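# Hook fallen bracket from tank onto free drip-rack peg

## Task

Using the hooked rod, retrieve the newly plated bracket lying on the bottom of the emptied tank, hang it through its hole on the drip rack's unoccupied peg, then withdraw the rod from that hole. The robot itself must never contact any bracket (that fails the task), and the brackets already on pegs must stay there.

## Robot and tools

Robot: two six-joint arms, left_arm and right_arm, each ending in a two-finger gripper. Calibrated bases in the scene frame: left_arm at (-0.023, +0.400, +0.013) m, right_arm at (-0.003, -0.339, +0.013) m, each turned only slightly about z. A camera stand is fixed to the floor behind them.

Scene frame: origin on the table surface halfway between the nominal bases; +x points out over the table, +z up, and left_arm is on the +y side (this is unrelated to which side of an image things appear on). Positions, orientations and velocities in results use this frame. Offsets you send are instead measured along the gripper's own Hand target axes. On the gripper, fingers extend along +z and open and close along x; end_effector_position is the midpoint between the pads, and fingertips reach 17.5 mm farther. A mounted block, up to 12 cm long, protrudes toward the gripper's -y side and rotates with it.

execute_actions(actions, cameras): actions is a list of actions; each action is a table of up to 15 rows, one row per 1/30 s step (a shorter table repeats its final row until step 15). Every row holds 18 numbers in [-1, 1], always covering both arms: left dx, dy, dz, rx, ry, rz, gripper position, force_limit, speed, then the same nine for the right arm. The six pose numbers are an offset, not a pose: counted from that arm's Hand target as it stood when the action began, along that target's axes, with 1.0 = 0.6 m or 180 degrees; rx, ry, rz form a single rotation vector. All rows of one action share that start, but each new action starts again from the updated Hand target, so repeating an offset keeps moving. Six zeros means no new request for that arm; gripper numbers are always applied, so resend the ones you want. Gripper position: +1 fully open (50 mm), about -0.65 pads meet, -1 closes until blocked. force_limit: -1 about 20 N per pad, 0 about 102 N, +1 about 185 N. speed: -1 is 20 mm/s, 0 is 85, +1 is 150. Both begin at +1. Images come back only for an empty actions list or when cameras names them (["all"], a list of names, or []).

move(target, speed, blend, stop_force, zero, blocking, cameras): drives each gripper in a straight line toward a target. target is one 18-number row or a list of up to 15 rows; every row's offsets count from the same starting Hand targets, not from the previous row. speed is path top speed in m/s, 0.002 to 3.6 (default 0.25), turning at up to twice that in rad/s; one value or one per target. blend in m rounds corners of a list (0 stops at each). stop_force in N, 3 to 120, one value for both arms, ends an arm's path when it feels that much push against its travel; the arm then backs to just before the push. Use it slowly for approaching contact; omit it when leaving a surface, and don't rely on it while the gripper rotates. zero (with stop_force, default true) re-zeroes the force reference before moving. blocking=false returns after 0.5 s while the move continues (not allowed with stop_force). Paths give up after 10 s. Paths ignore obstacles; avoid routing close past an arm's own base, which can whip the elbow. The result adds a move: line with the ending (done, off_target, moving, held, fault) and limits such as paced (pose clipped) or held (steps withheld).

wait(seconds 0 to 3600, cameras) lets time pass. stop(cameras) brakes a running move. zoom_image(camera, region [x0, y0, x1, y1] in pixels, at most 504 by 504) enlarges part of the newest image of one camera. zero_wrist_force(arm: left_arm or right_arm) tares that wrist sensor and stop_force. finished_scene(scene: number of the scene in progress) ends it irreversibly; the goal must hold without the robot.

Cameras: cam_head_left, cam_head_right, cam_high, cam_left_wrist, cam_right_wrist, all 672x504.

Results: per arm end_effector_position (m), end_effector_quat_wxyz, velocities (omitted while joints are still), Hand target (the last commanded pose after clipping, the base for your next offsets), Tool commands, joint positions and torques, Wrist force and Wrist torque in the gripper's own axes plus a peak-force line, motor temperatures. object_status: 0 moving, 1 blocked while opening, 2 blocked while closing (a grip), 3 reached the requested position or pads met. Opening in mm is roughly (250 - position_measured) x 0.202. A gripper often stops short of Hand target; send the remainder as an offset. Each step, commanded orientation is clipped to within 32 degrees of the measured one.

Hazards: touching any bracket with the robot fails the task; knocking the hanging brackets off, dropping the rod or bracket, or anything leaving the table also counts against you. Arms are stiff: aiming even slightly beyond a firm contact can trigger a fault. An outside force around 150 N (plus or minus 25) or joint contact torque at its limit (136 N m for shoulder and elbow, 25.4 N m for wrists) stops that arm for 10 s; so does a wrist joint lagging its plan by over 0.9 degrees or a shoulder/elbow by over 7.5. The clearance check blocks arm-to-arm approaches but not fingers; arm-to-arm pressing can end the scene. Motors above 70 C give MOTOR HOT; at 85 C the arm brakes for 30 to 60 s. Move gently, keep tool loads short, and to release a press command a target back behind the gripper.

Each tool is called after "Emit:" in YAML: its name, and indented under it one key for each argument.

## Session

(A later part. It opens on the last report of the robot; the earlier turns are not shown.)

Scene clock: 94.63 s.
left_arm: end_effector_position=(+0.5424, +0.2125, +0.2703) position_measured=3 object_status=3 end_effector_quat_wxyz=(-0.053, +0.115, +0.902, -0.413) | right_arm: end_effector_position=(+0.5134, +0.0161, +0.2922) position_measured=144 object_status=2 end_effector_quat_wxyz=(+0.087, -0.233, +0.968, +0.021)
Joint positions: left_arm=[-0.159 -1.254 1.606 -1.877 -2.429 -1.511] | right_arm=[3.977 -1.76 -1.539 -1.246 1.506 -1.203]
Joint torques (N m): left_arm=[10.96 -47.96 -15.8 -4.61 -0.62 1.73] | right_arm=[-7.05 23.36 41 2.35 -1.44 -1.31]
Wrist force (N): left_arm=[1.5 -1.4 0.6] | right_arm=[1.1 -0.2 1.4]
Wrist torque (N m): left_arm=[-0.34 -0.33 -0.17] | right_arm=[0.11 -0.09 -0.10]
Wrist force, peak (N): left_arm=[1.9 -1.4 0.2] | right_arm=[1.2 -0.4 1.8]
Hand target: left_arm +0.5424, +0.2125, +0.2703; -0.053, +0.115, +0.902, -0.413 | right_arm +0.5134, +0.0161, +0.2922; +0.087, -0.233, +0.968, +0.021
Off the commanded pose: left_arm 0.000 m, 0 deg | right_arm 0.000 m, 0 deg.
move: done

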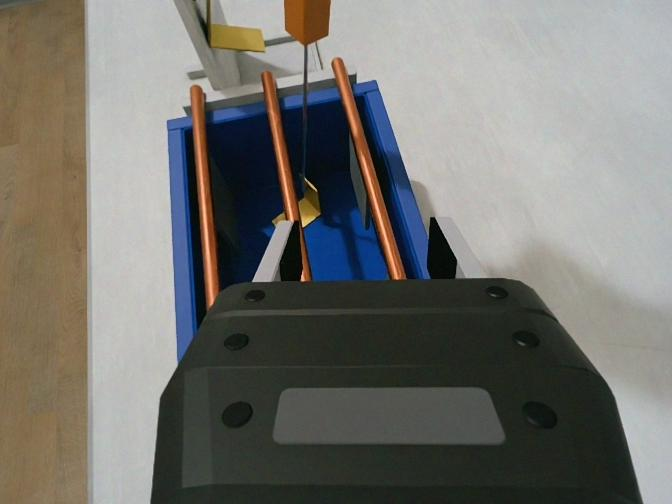

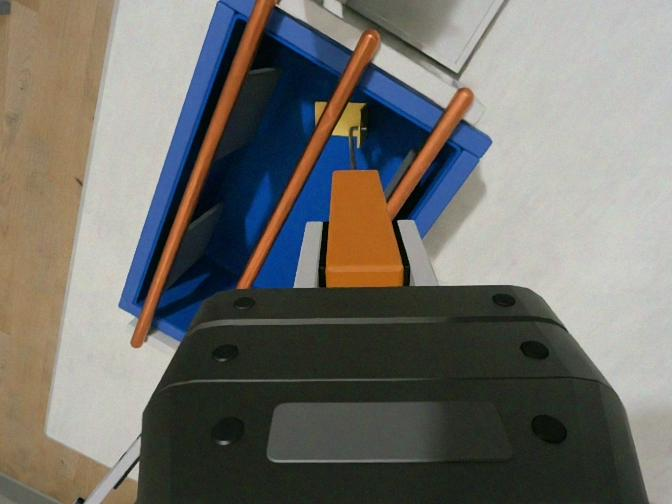

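Emit:
move:
  target:
    - [0, 0, 0, 0, 0, 0, 1, -0.4, -0.7, -0.069, 0, 0.0072, 0, 0.0556, 0, -0.98, -0.3, -0.7]
    - [0, 0, 0, 0, 0, 0, 1, -0.4, -0.7, -0.0725, 0, -0.0125, 0, 0.0556, 0, -0.98, -0.3, -0.7]
  speed: [0.06, 0.04]
  cameras: ["cam_left_wrist", "cam_right_wrist"]

Emit:
zoom_image:
  camera: "cam_left_wrist"
  region: [275, 150, 345, 230]

Emit:
zoom_image:
  camera: "cam_right_wrist"
  region: [316, 80, 396, 160]

Scene clock: 101.70 s.
left_arm: end_effector_position=(+0.5424, +0.2125, +0.2703) position_measured=3 object_status=3 end_effector_quat_wxyz=(-0.053, +0.115, +0.902, -0.413) | right_arm: end_effector_position=(+0.5504, +0.0350, +0.3075) position_measured=144 object_status=2 end_effector_quat_wxyz=(+0.002, -0.234, +0.972, +0.000) end_effector_velocity=(+0.000, +0.001, -0.002) end_effector_angular_velocity=(+0.001, +0.000, +0.002)
Joint positions: left_arm=[-0.159 -1.254 1.606 -1.877 -2.429 -1.511] | right_arm=[3.928 -1.961 -1.186 -1.562 1.569 -1.246]
Joint velocities: left_arm=[within noise] | right_arm=[0.001 -0.001 -0.004 0.005 0.001 -0.001]
Joint torques (N m): left_arm=[10.69 -47.69 -15.52 -4.55 -0.77 1.11] | right_arm=[7.22 41.46 11.89 4.81 -2.51 1.57]
Wrist force (N): left_arm=[1.6 -1.5 0.2] | right_arm=[0.7 -0.1 1.9]
Wrist torque (N m): left_arm=[-0.37 -0.34 -0.16] | right_arm=[0.12 -0.13 -0.01]
Wrist force, peak (N): left_arm=[1.8 -1.4 0.3] | right_arm=[1.8 -0.3 1.4]
Hand target: left_arm +0.5424, +0.2125, +0.2703; -0.053, +0.115, +0.902, -0.413 | right_arm +0.5504, +0.0349, +0.3073; +0.002, -0.234, +0.972, +0.000
Off the commanded pose: left_arm 0.000 m, 0 deg | right_arm 0.000 m, 0 deg.
move: done

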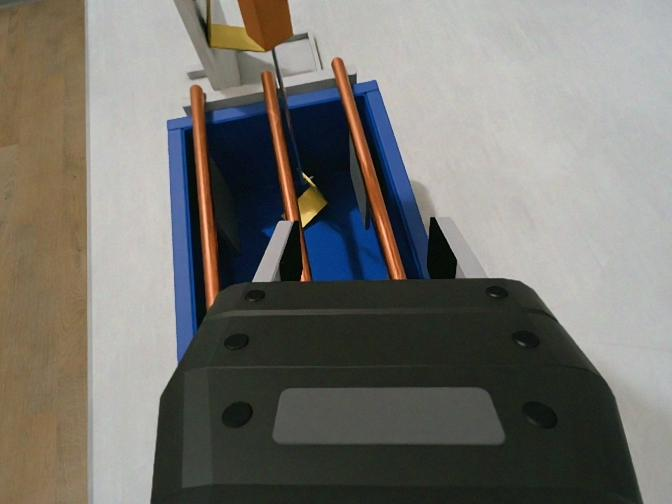

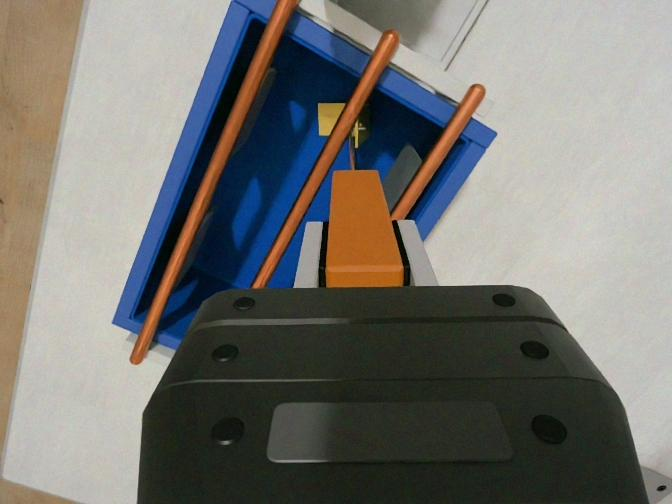

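Scaled by 6.300.

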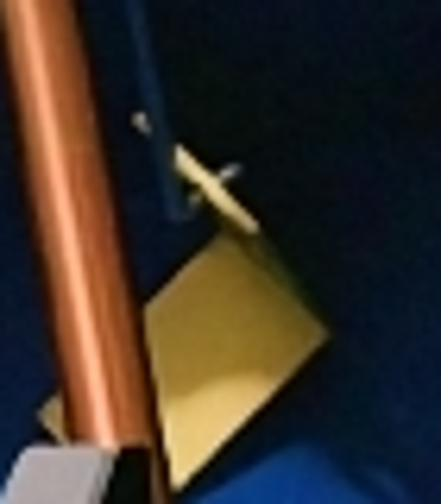

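Scaled by 6.300.

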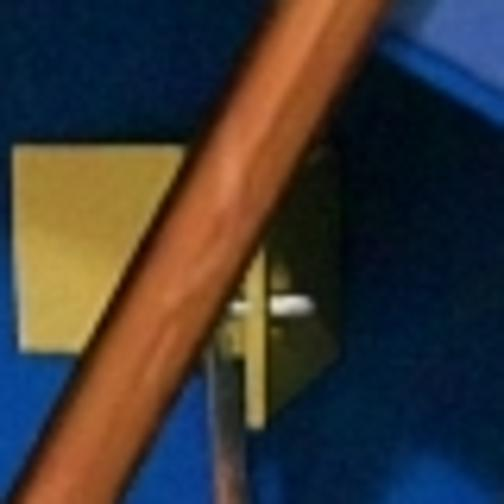

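Emit:
move:
  target:
    - [0, 0, 0, 0, 0, 0, 1, -0.4, -0.7, 0, 0, -0.0533, 0, 0, 0, -0.98, -0.3, -0.7]
    - [0, 0, 0, 0, 0, 0, 1, -0.4, -0.7, 0.0273, 0.032, -0.0533, 0, 0, -0.35, -0.98, -0.3, -0.7]
  speed: [0.06, 0.25]
  cameras: ["cam_left_wrist", "cam_right_wrist"]

Emit:
zoom_image:
  camera: "cam_left_wrist"
  region: [260, 120, 350, 230]

Emit:
zoom_image:
  camera: "cam_right_wrist"
  region: [290, 60, 410, 180]

Scene clock: 107.33 s.
left_arm: end_effector_position=(+0.5424, +0.2125, +0.2703) position_measured=3 object_status=3 end_effector_quat_wxyz=(-0.053, +0.115, +0.902, -0.413) | right_arm: end_effector_position=(+0.5269, +0.0446, +0.3392) position_measured=144 object_status=2 end_effector_quat_wxyz=(-0.002, +0.707, -0.707, +0.001) end_effector_velocity=(+0.000, -0.001, -0.001) end_effector_angular_velocity=(-0.001, +0.001, +0.003)
Joint positions: left_arm=[-0.159 -1.254 1.606 -1.877 -2.429 -1.511] | right_arm=[3.965 -1.928 -1.151 -1.63 1.569 -2.309]
Joint velocities: left_arm=[within noise] | right_arm=[-0.002 0 -0.002 0 0 -0.005]
Joint torques (N m): left_arm=[10.55 -47.01 -16.2 -4.4 -0.91 0.51] | right_arm=[-6.67 32.95 31.97 4.16 2.34 -1.34]
Wrist force (N): left_arm=[1.5 -1.4 0.5] | right_arm=[0.7 0.1 1.8]
Wrist torque (N m): left_arm=[-0.35 -0.34 -0.17] | right_arm=[0.15 -0.13 -0.11]
Wrist force, peak (N): left_arm=[1.5 -1.8 0.5] | right_arm=[0.5 -0.2 3.2]
Hand target: left_arm +0.5424, +0.2125, +0.2703; -0.053, +0.115, +0.902, -0.413 | right_arm +0.5270, +0.0446, +0.3392; -0.002, +0.707, -0.707, +0.001
Off the commanded pose: left_arm 0.000 m, 0 deg | right_arm 0.000 m, 0 deg.
move: done

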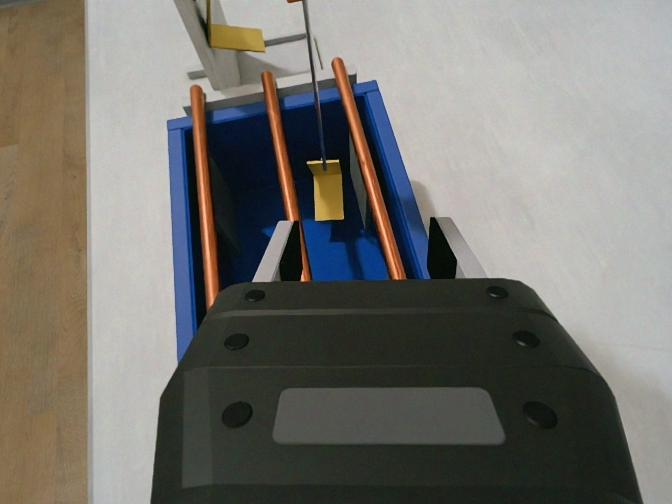

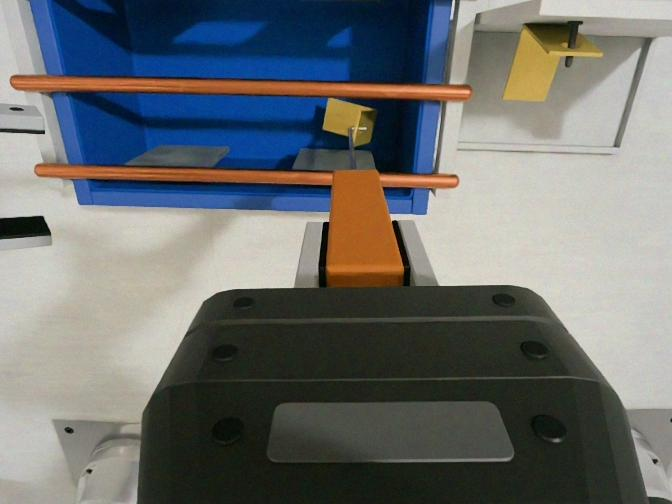

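Scaled by 4.582.

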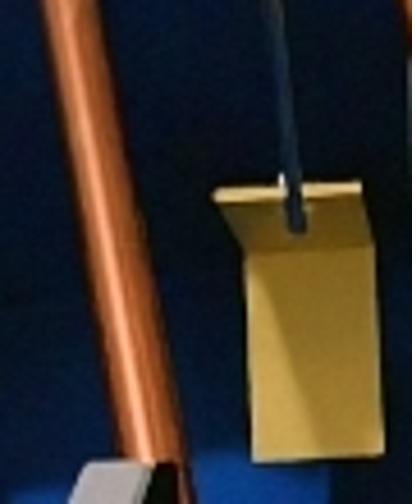

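Scaled by 4.200.

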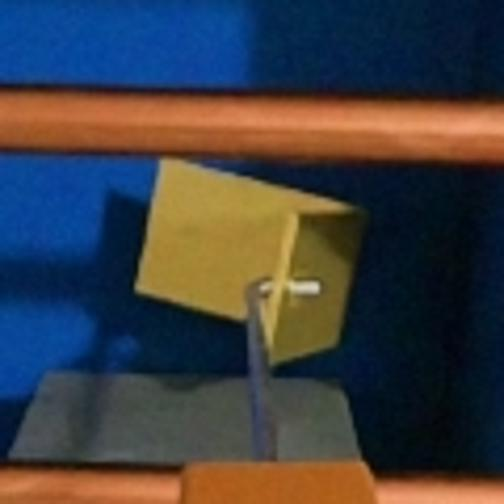

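Emit:
move:
  target: [0, 0, 0, 0, 0, 0, 1, -0.4, -0.7, 0.0013, -0.0063, -0.02, 0, 0, -0.0472, -0.98, -0.3, -0.7]
  speed: 0.1
  cameras: ["cam_left_wrist", "cam_right_wrist"]

Emit:
zoom_image:
  camera: "cam_right_wrist"
  region: [290, 60, 410, 180]

Scene clock: 110.00 s.
left_arm: end_effector_position=(+0.5424, +0.2125, +0.2703) position_measured=3 object_status=3 end_effector_quat_wxyz=(-0.053, +0.115, +0.902, -0.413) | right_arm: end_effector_position=(+0.5308, +0.0438, +0.3512) position_measured=144 object_status=2 end_effector_quat_wxyz=(-0.002, +0.758, -0.653, +0.001)
Joint positions: left_arm=[-0.159 -1.254 1.606 -1.877 -2.429 -1.511] | right_arm=[3.959 -1.937 -1.108 -1.665 1.569 -2.462]
Joint torques (N m): left_arm=[10.51 -47.45 -15.7 -4.34 -0.94 0.2] | right_arm=[0.06 42.02 12.77 5.08 -1.3 -0.44]
Wrist force (N): left_arm=[1.4 -1.4 -0.1] | right_arm=[0.7 0.0 1.8]
Wrist torque (N m): left_arm=[-0.35 -0.31 -0.17] | right_arm=[0.14 -0.13 -0.13]
Wrist force, peak (N): left_arm=[1.6 -1.5 0.2] | right_arm=[0.7 0.1 2.3]
Hand target: left_arm +0.5424, +0.2125, +0.2703; -0.053, +0.115, +0.902, -0.413 | right_arm +0.5307, +0.0438, +0.3512; -0.002, +0.758, -0.653, +0.001
Off the commanded pose: left_arm 0.000 m, 0 deg | right_arm 0.000 m, 0 deg.
move: done

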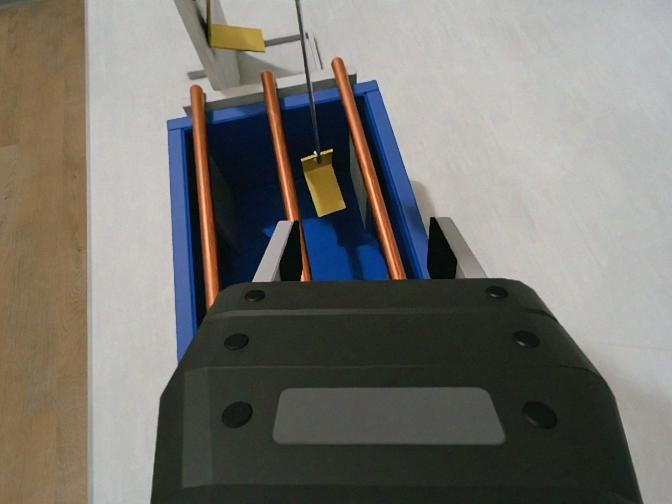

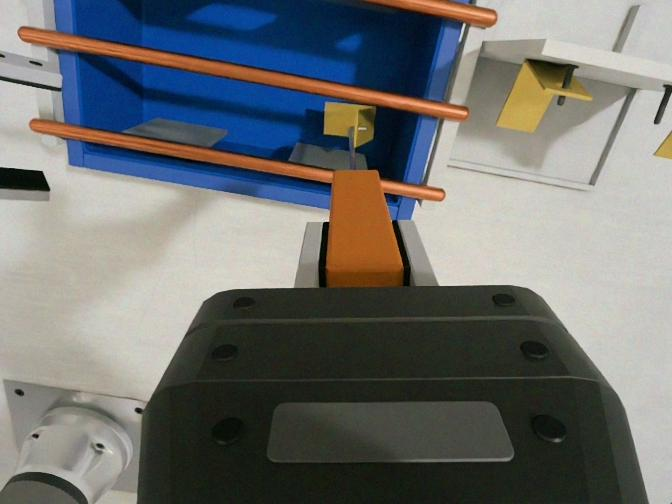

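Scaled by 4.200.

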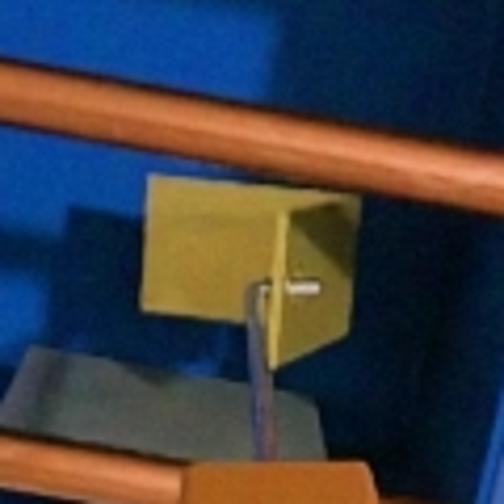

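Emit:
zoom_image:
  camera: "cam_right_wrist"
  region: [480, 30, 672, 170]

Scaled by 2.625.

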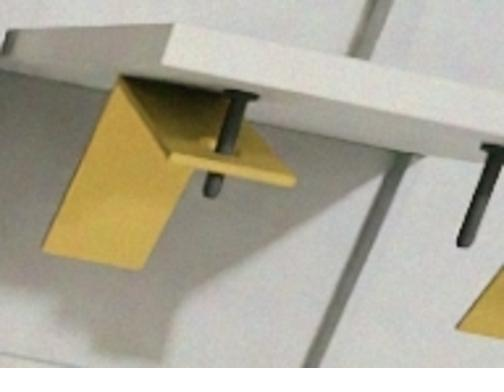

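Emit:
zoom_image:
  camera: "cam_right_wrist"
  region: [520, 50, 600, 140]

Emit:
zoom_image:
  camera: "cam_right_wrist"
  region: [335, 95, 385, 155]

Emit:
zoom_image:
  camera: "cam_left_wrist"
  region: [295, 135, 355, 225]

Scaled by 5.600.

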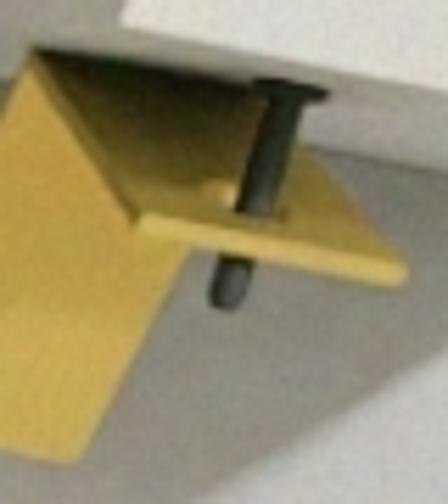

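Scaled by 8.400.

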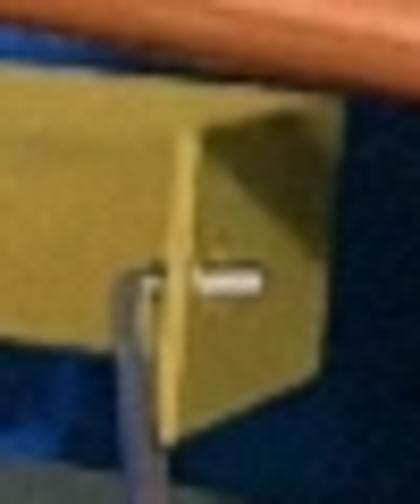

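Scaled by 5.600.

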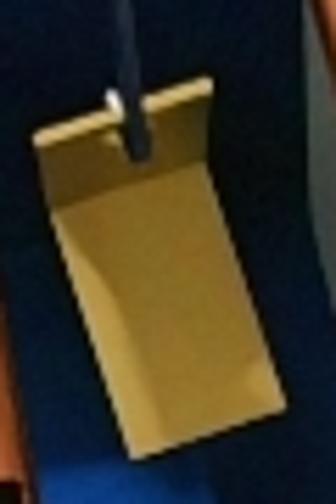

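Emit:
move:
  target:
    - [0, 0, 0, 0, 0, 0, 1, -0.4, -0.7, 0.0006, -0.0041, -0.2055, 0, 0, 0, -0.98, -0.3, -0.7]
    - [0, 0, 0, 0, 0, 0, 1, -0.4, -0.7, 0, 0.0932, -0.2555, 0, 0, -0.4528, -0.98, -0.3, -0.7]
    - [0.0878, -0.2265, 0.1385, 0.117, -0.1967, -0.1126, 1, -0.4, -0.7, 0.2902, 0.1367, -0.2555, 0, 0, -0.4528, -0.98, -0.3, -0.7]
  speed: [0.12, 0.25, 0.15]
  blend: [0.01, 0.01, 0]
  cameras: ["all"]

Emit:
zoom_image:
  camera: "cam_left_wrist"
  region: [200, 20, 500, 280]

Emit:
zoom_image:
  camera: "cam_right_wrist"
  region: [240, 0, 500, 260]

Scene clock: 126.00 s.
left_arm: end_effector_position=(+0.4534, +0.0789, +0.3190) position_measured=3 object_status=3 end_effector_quat_wxyz=(+0.131, -0.183, +0.792, -0.567) | right_arm: end_effector_position=(+0.4749, -0.1408, +0.5041) position_measured=144 object_status=2 end_effector_quat_wxyz=(-0.001, +1.000, +0.000, +0.002)
Joint positions: left_arm=[-0.567 -1.44 2.262 -3.595 -2.037 -2.97] | right_arm=[3.787 -1.673 -1.035 -2.001 1.57 -4.058]
Joint torques (N m): left_arm=[-3.1 -14.85 -25.92 -5.05 1.26 -0.31] | right_arm=[3.3 17.52 39.72 3.71 2.32 0.65]
Wrist force (N): left_arm=[0.5 -1.4 1.0] | right_arm=[0.4 -0.3 1.6]
Wrist torque (N m): left_arm=[-0.40 -0.27 -0.36] | right_arm=[0.10 -0.09 -0.15]
Wrist force, peak (N): left_arm=[2.3 -1.5 1.1] | right_arm=[0.6 0.1 3.9]
Hand target: left_arm +0.4534, +0.0789, +0.3190; +0.131, -0.183, +0.792, -0.567 | right_arm +0.4749, -0.1408, +0.5041; -0.001, +1.000, +0.000, +0.002
Off the commanded pose: left_arm 0.000 m, 0 deg | right_arm 0.000 m, 0 deg.
move: done

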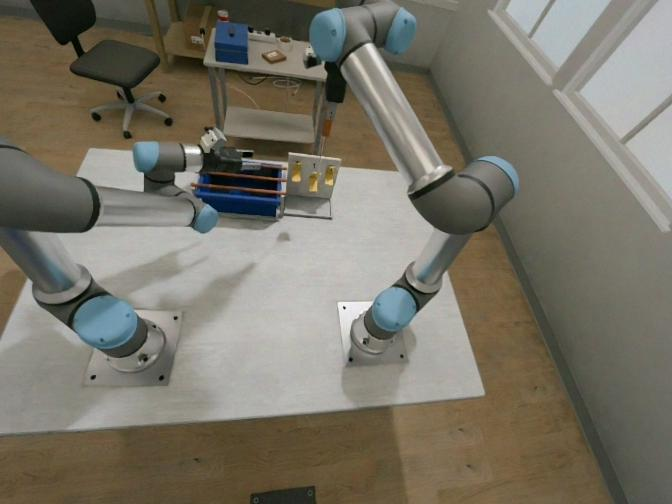

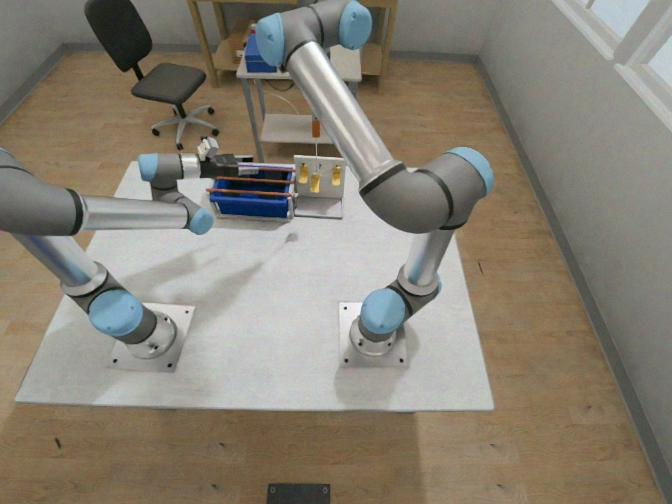

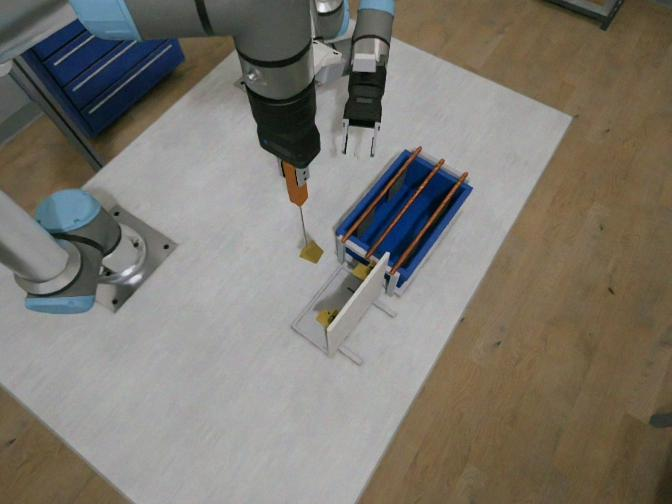

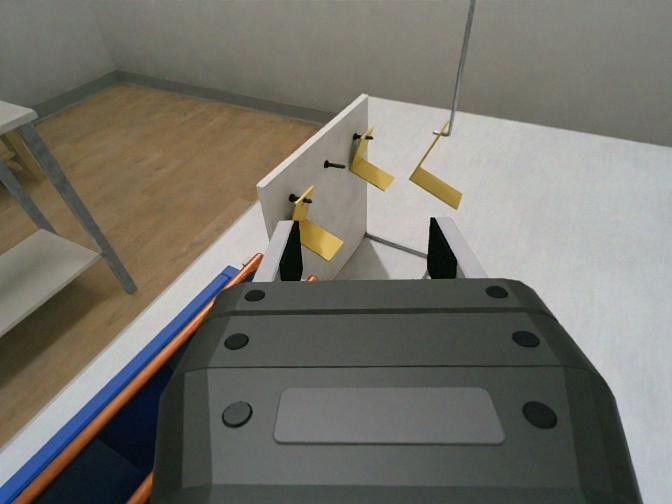

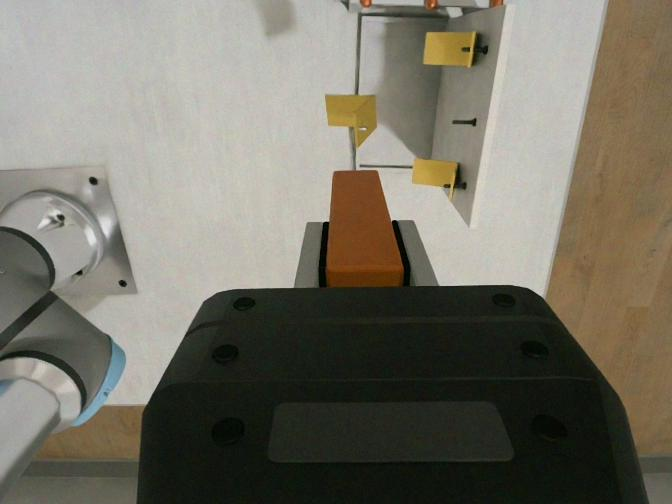

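Scaled by 1.680.

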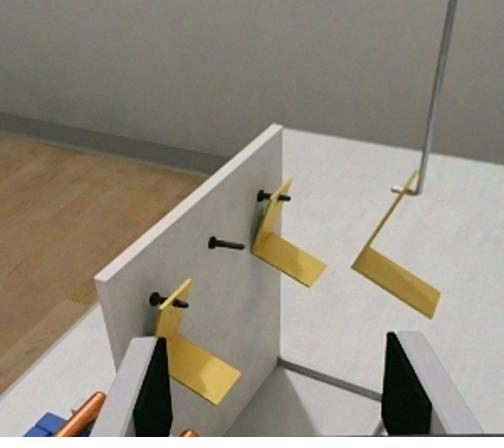

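Scaled by 1.938.

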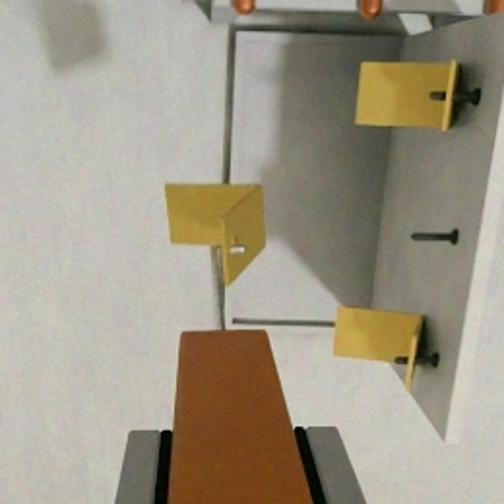

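Emit:
move:
  target: [0, 0, 0, 0, 0, 0, 1, -0.4, -0.7, 0.1083, 0.005, 0.0767, 0, 0, 0, -0.98, -0.3, -0.7]
  speed: 0.12
  cameras: ["cam_left_wrist", "cam_right_wrist"]

Emit:
zoom_image:
  camera: "cam_left_wrist"
  region: [310, 110, 410, 210]

Emit:
zoom_image:
  camera: "cam_right_wrist"
  region: [330, 70, 430, 170]

Scene clock: 129.10 s.
left_arm: end_effector_position=(+0.4534, +0.0789, +0.3190) position_measured=3 object_status=3 end_effector_quat_wxyz=(+0.131, -0.183, +0.792, -0.567) | right_arm: end_effector_position=(+0.5400, -0.1437, +0.4584) position_measured=144 object_status=2 end_effector_quat_wxyz=(-0.001, +1.000, +0.000, +0.002)
Joint positions: left_arm=[-0.567 -1.44 2.262 -3.595 -2.037 -2.97] | right_arm=[3.711 -1.783 -1.03 -1.895 1.57 -4.134]
Joint torques (N m): left_arm=[-8.09 -15.01 -27.98 -3.96 0.2 -2.15] | right_arm=[6.33 39.49 22.58 1.79 2.36 1.53]
Wrist force (N): left_arm=[0.6 -1.2 0.7] | right_arm=[0.4 -0.1 1.7]
Wrist torque (N m): left_arm=[-0.38 -0.28 -0.36] | right_arm=[0.12 -0.09 -0.15]
Wrist force, peak (N): left_arm=[1.2 -1.2 0.8] | right_arm=[2.1 0.0 3.2]
Hand target: left_arm +0.4534, +0.0789, +0.3190; +0.131, -0.183, +0.792, -0.567 | right_arm +0.5400, -0.1437, +0.4583; -0.001, +1.000, +0.000, +0.002
Off the commanded pose: left_arm 0.000 m, 0 deg | right_arm 0.000 m, 0 deg.
move: done

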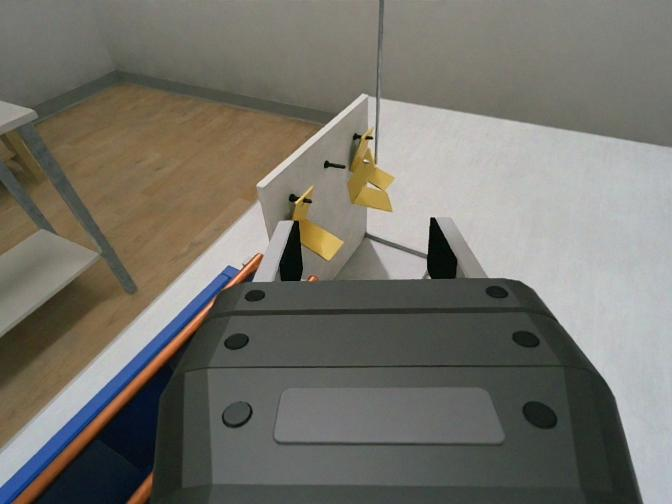

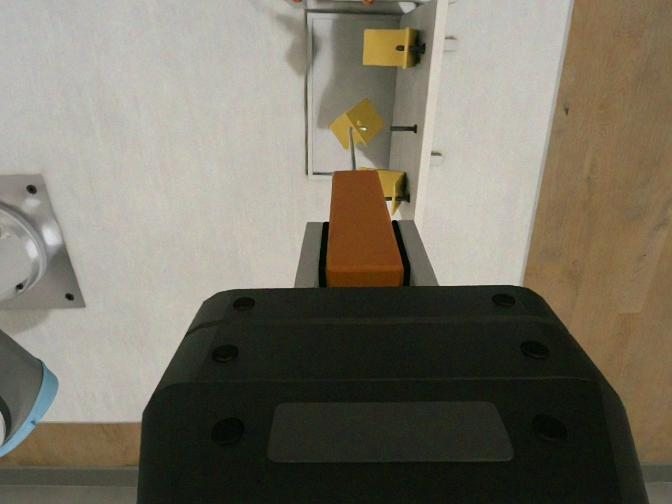

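Scaled by 5.040.

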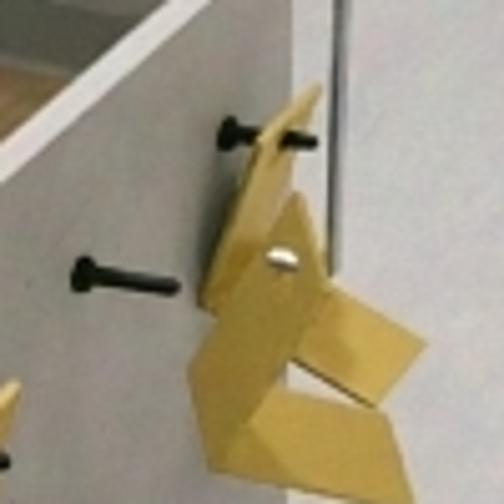

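Scaled by 5.040.

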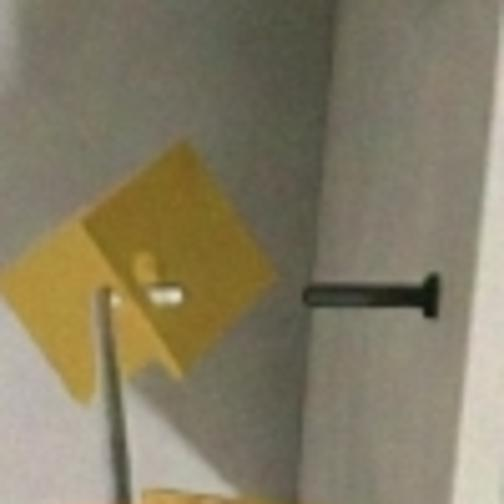

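Emit:
wait:
  seconds: 0.5
  cameras: ["cam_right_wrist", "cam_left_wrist"]

Emit:
zoom_image:
  camera: "cam_right_wrist"
  region: [330, 70, 430, 170]

Scene clock: 130.47 s.
left_arm: end_effector_position=(+0.4534, +0.0789, +0.3190) position_measured=3 object_status=3 end_effector_quat_wxyz=(+0.131, -0.183, +0.792, -0.567) | right_arm: end_effector_position=(+0.5400, -0.1437, +0.4583) position_measured=144 object_status=2 end_effector_quat_wxyz=(-0.001, +1.000, +0.000, +0.002)
Joint positions: left_arm=[-0.567 -1.44 2.262 -3.595 -2.037 -2.97] | right_arm=[3.711 -1.783 -1.031 -1.895 1.57 -4.134]
Joint torques (N m): left_arm=[-6.01 -15.73 -28.33 -2.62 -1.19 -1.32] | right_arm=[6.45 23.59 12.14 4.25 -0.02 -0.92]
Wrist force (N): left_arm=[0.5 -1.3 0.9] | right_arm=[0.7 -0.1 1.8]
Wrist torque (N m): left_arm=[-0.38 -0.26 -0.36] | right_arm=[0.12 -0.16 -0.15]
Wrist force, peak (N): left_arm=[0.7 -1.4 1.0] | right_arm=[0.5 -0.3 2.0]
Hand target: left_arm +0.4534, +0.0789, +0.3190; +0.131, -0.183, +0.792, -0.567 | right_arm +0.5400, -0.1437, +0.4583; -0.001, +1.000, +0.000, +0.002
Tool commands: left_gripper/position=+1.0 left_gripper/force_limit=-0.4 left_gripper/speed=-0.7 right_gripper/position=-0.98 right_gripper/force_limit=-0.3 right_gripper/speed=-0.7
Off the commanded pose: left_arm 0.000 m, 0 deg | right_arm 0.000 m, 0 deg.
wait: 0.50 s; at rest from the start
Images, in order (width x height): cam_left_wrist 672x504, cam_right_wrist 672x504.

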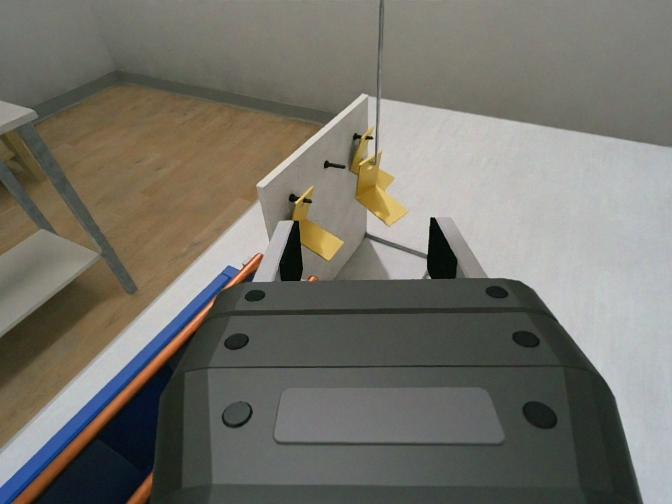

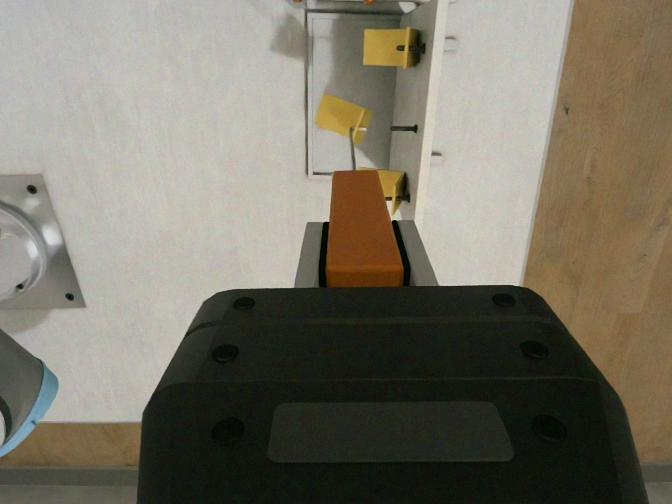

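Scaled by 5.040.

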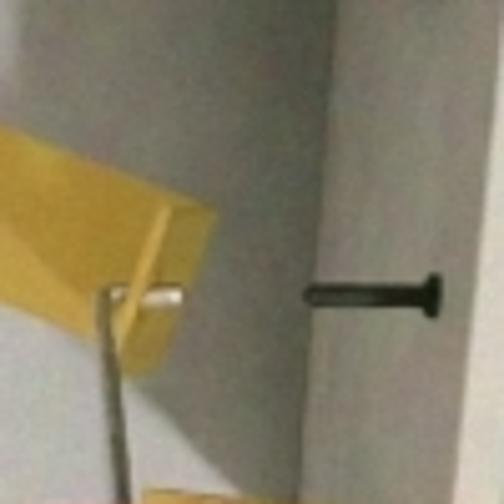

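Emit:
zoom_image:
  camera: "cam_left_wrist"
  region: [315, 130, 395, 210]

Emit:
wait:
  seconds: 2
  cameras: ["cam_right_wrist", "cam_left_wrist"]

Emit:
zoom_image:
  camera: "cam_right_wrist"
  region: [330, 70, 430, 170]

Emit:
zoom_image:
  camera: "cam_left_wrist"
  region: [315, 130, 395, 210]

Scaled by 6.300.

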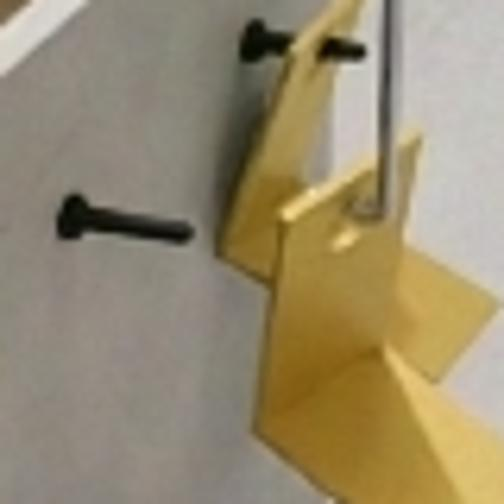

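Scene clock: 133.20 s.
left_arm: end_effector_position=(+0.4534, +0.0788, +0.3190) position_measured=3 object_status=3 end_effector_quat_wxyz=(+0.131, -0.183, +0.792, -0.567) | right_arm: end_effector_position=(+0.5400, -0.1437, +0.4583) position_measured=144 object_status=2 end_effector_quat_wxyz=(-0.001, +1.000, +0.000, +0.002)
Joint positions: left_arm=[-0.567 -1.44 2.262 -3.595 -2.037 -2.97] | right_arm=[3.711 -1.783 -1.031 -1.895 1.57 -4.134]
Joint torques (N m): left_arm=[-0.52 -15.16 -27.5 -1.84 -1.23 0.48] | right_arm=[6.69 23.6 11.51 4.06 -1.99 -1.02]
Wrist force (N): left_arm=[0.7 -1.2 1.0] | right_arm=[0.5 -0.2 1.8]
Wrist torque (N m): left_arm=[-0.37 -0.30 -0.36] | right_arm=[0.08 -0.12 -0.15]
Wrist force, peak (N): left_arm=[0.8 -1.3 1.0] | right_arm=[0.8 -0.3 2.0]
Hand target: left_arm +0.4534, +0.0789, +0.3190; +0.131, -0.183, +0.792, -0.567 | right_arm +0.5400, -0.1437, +0.4583; -0.001, +1.000, +0.000, +0.002
Tool commands: left_gripper/position=+1.0 left_gripper/force_limit=-0.4 left_gripper/speed=-0.7 right_gripper/position=-0.98 right_gripper/force_limit=-0.3 right_gripper/speed=-0.7
Off the commanded pose: left_arm 0.000 m, 0 deg | right_arm 0.000 m, 0 deg.
wait: 2.00 s; at rest from the start
Images, in order (width x height): cam_left_wrist 672x504, cam_right_wrist 672x504.

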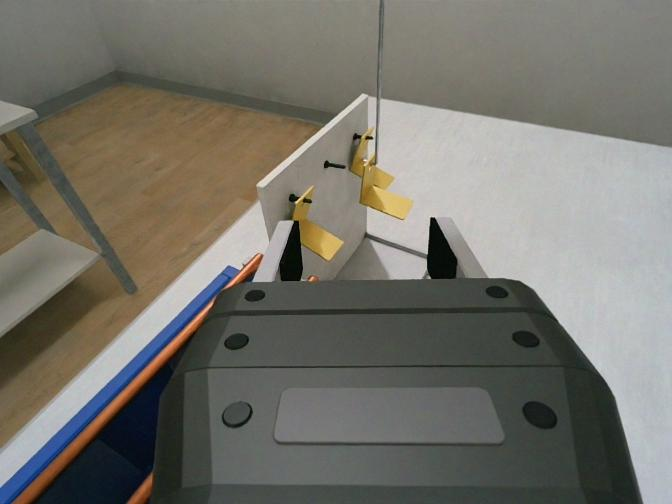

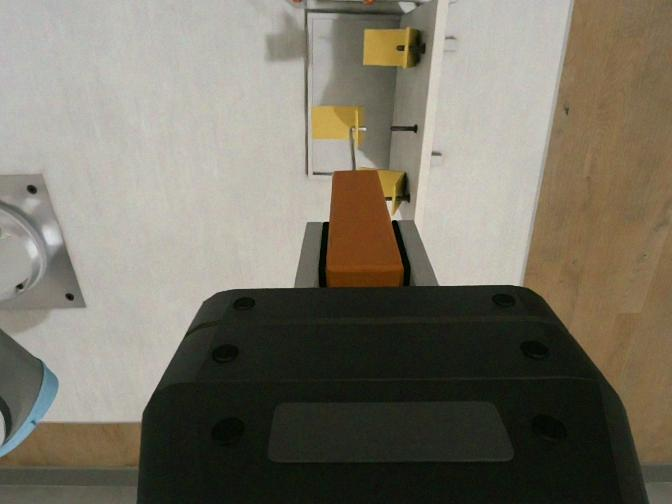

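Scaled by 5.040.

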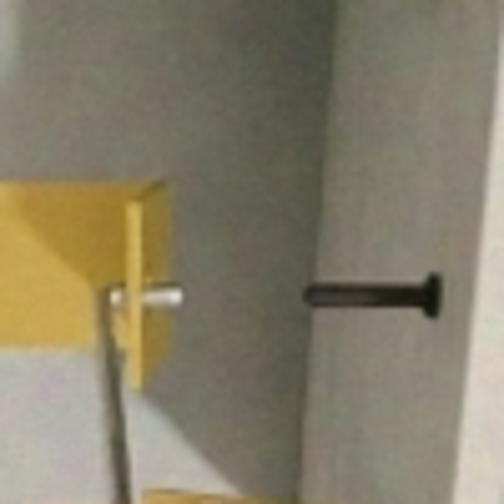

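Scaled by 6.300.

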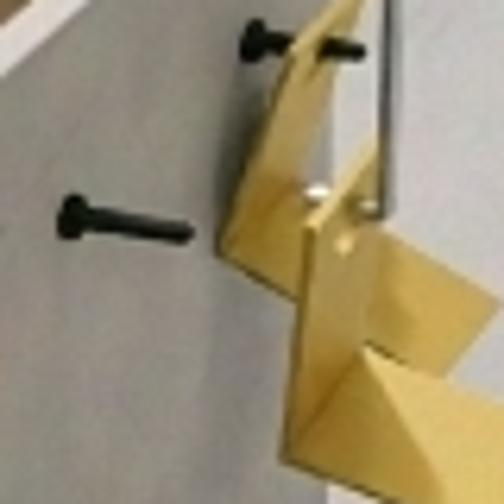

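Emit:
move:
  target: [0, 0, 0, 0, 0, 0, 1, -0.4, -0.7, 0.02, 0.0037, 0.015, 0, 0, 0, -0.98, -0.3, -0.7]
  speed: 0.02
  cameras: ["cam_right_wrist", "cam_left_wrist"]

Emit:
zoom_image:
  camera: "cam_right_wrist"
  region: [340, 90, 420, 170]

Emit:
zoom_image:
  camera: "cam_left_wrist"
  region: [315, 130, 385, 200]

Scene clock: 135.43 s.
left_arm: end_effector_position=(+0.4534, +0.0788, +0.3190) position_measured=3 object_status=3 end_effector_quat_wxyz=(+0.131, -0.183, +0.792, -0.567) | right_arm: end_effector_position=(+0.5522, -0.1459, +0.4492) position_measured=144 object_status=2 end_effector_quat_wxyz=(-0.001, +1.000, +0.000, +0.002)
Joint positions: left_arm=[-0.567 -1.44 2.262 -3.595 -2.037 -2.97] | right_arm=[3.696 -1.804 -1.029 -1.876 1.57 -4.149]
Joint torques (N m): left_arm=[3.95 -15.54 -27.37 -1.91 -1.29 1.78] | right_arm=[6.03 41.63 38.56 2.87 0.16 0.63]
Wrist force (N): left_arm=[0.7 -0.9 0.8] | right_arm=[0.6 0.0 1.8]
Wrist torque (N m): left_arm=[-0.32 -0.30 -0.36] | right_arm=[0.13 -0.14 -0.02]
Wrist force, peak (N): left_arm=[1.0 -1.4 1.0] | right_arm=[0.8 -0.1 2.2]
Hand target: left_arm +0.4534, +0.0789, +0.3190; +0.131, -0.183, +0.792, -0.567 | right_arm +0.5520, -0.1459, +0.4493; -0.001, +1.000, +0.000, +0.002
Off the commanded pose: left_arm 0.000 m, 0 deg | right_arm 0.000 m, 0 deg.
move: done
Images, in order (width x height): cam_left_wrist 672x504, cam_right_wrist 672x504.

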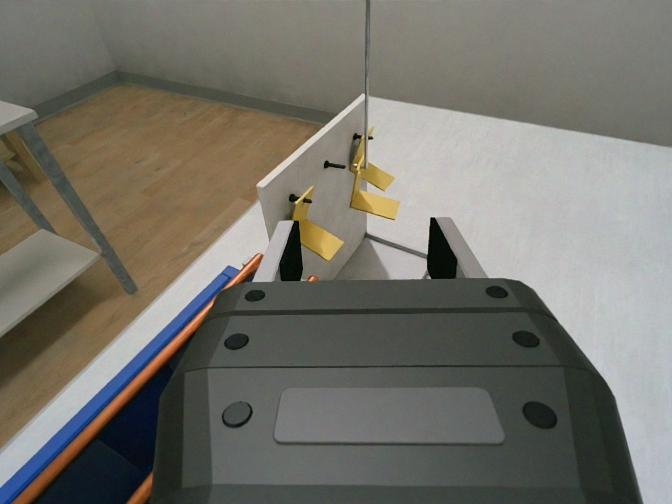

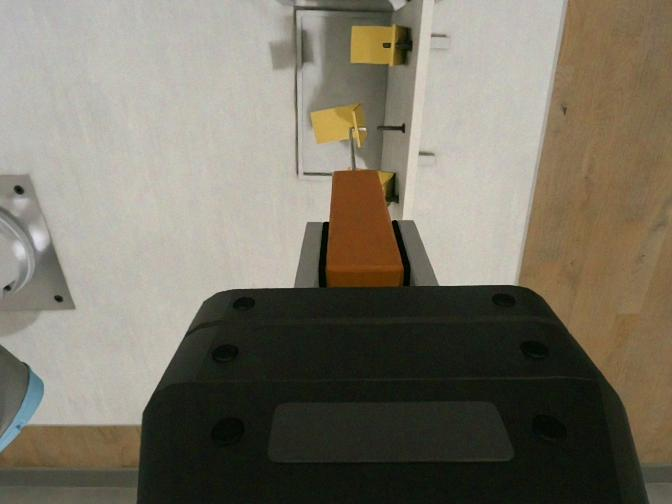

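Scaled by 6.300.

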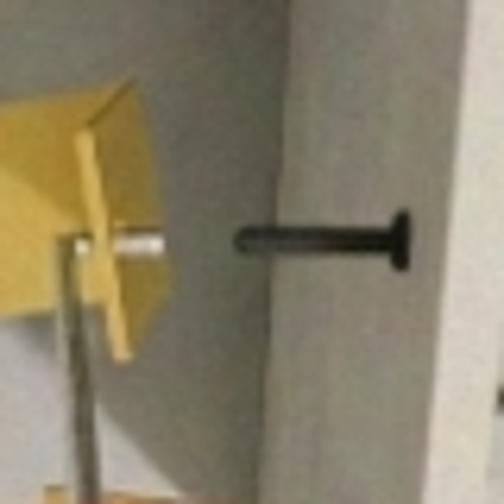

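Scaled by 7.200.

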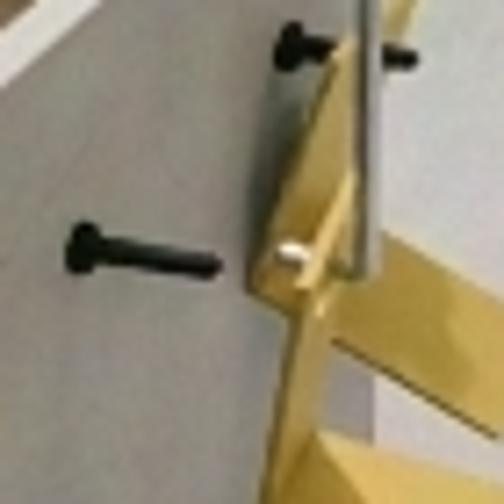

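Emit:
move:
  target: [0, 0, 0, 0, 0, 0, 1, -0.4, -0.7, 0.0175, 0.0012, 0.0, 0, 0, 0, -0.98, -0.3, -0.7]
  speed: 0.015
  cameras: ["cam_right_wrist", "cam_left_wrist"]

Emit:
zoom_image:
  camera: "cam_right_wrist"
  region: [340, 90, 420, 170]

Emit:
zoom_image:
  camera: "cam_left_wrist"
  region: [315, 130, 385, 200]

Scene clock: 137.10 s.
left_arm: end_effector_position=(+0.4534, +0.0788, +0.3190) position_measured=3 object_status=3 end_effector_quat_wxyz=(+0.131, -0.183, +0.792, -0.567) | right_arm: end_effector_position=(+0.5627, -0.1466, +0.4494) position_measured=144 object_status=2 end_effector_quat_wxyz=(-0.001, +1.000, +0.000, +0.002)
Joint positions: left_arm=[-0.567 -1.44 2.262 -3.595 -2.037 -2.97] | right_arm=[3.685 -1.83 -0.995 -1.884 1.57 -4.159]
Joint torques (N m): left_arm=[7.27 -15 -26.6 -1.9 -1.28 2.2] | right_arm=[5.85 44.06 12.87 2.61 2.5 0.74]
Wrist force (N): left_arm=[0.8 -1.2 1.0] | right_arm=[0.8 -0.2 1.8]
Wrist torque (N m): left_arm=[-0.36 -0.30 -0.36] | right_arm=[0.09 -0.17 -0.01]
Wrist force, peak (N): left_arm=[0.9 -1.4 0.9] | right_arm=[0.6 0.0 2.2]
Hand target: left_arm +0.4534, +0.0789, +0.3190; +0.131, -0.183, +0.792, -0.567 | right_arm +0.5625, -0.1466, +0.4493; -0.001, +1.000, +0.000, +0.002
Off the commanded pose: left_arm 0.000 m, 0 deg | right_arm 0.000 m, 0 deg.
move: done
Images, in order (width x height): cam_left_wrist 672x504, cam_right_wrist 672x504.

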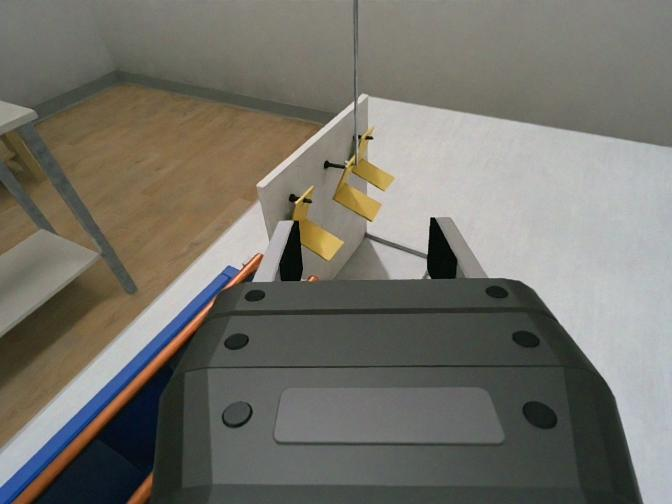

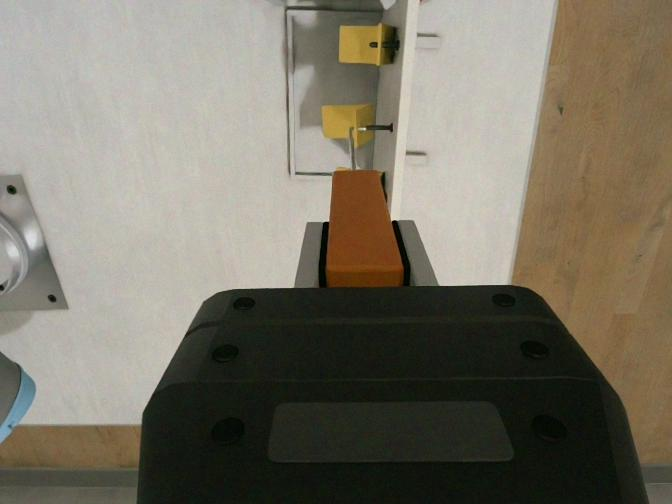

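Scaled by 6.300.

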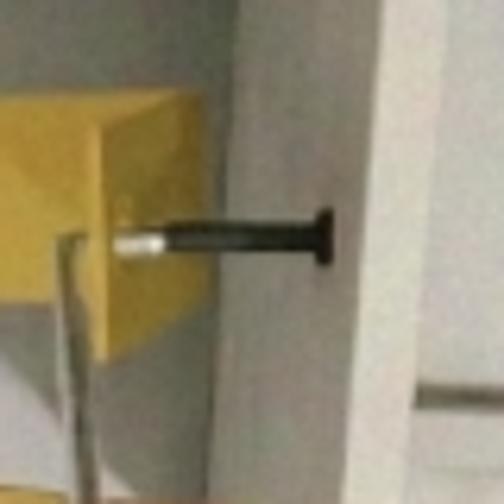

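Scaled by 7.200.

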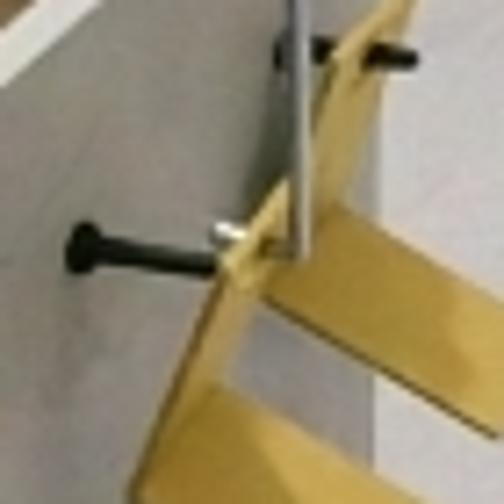

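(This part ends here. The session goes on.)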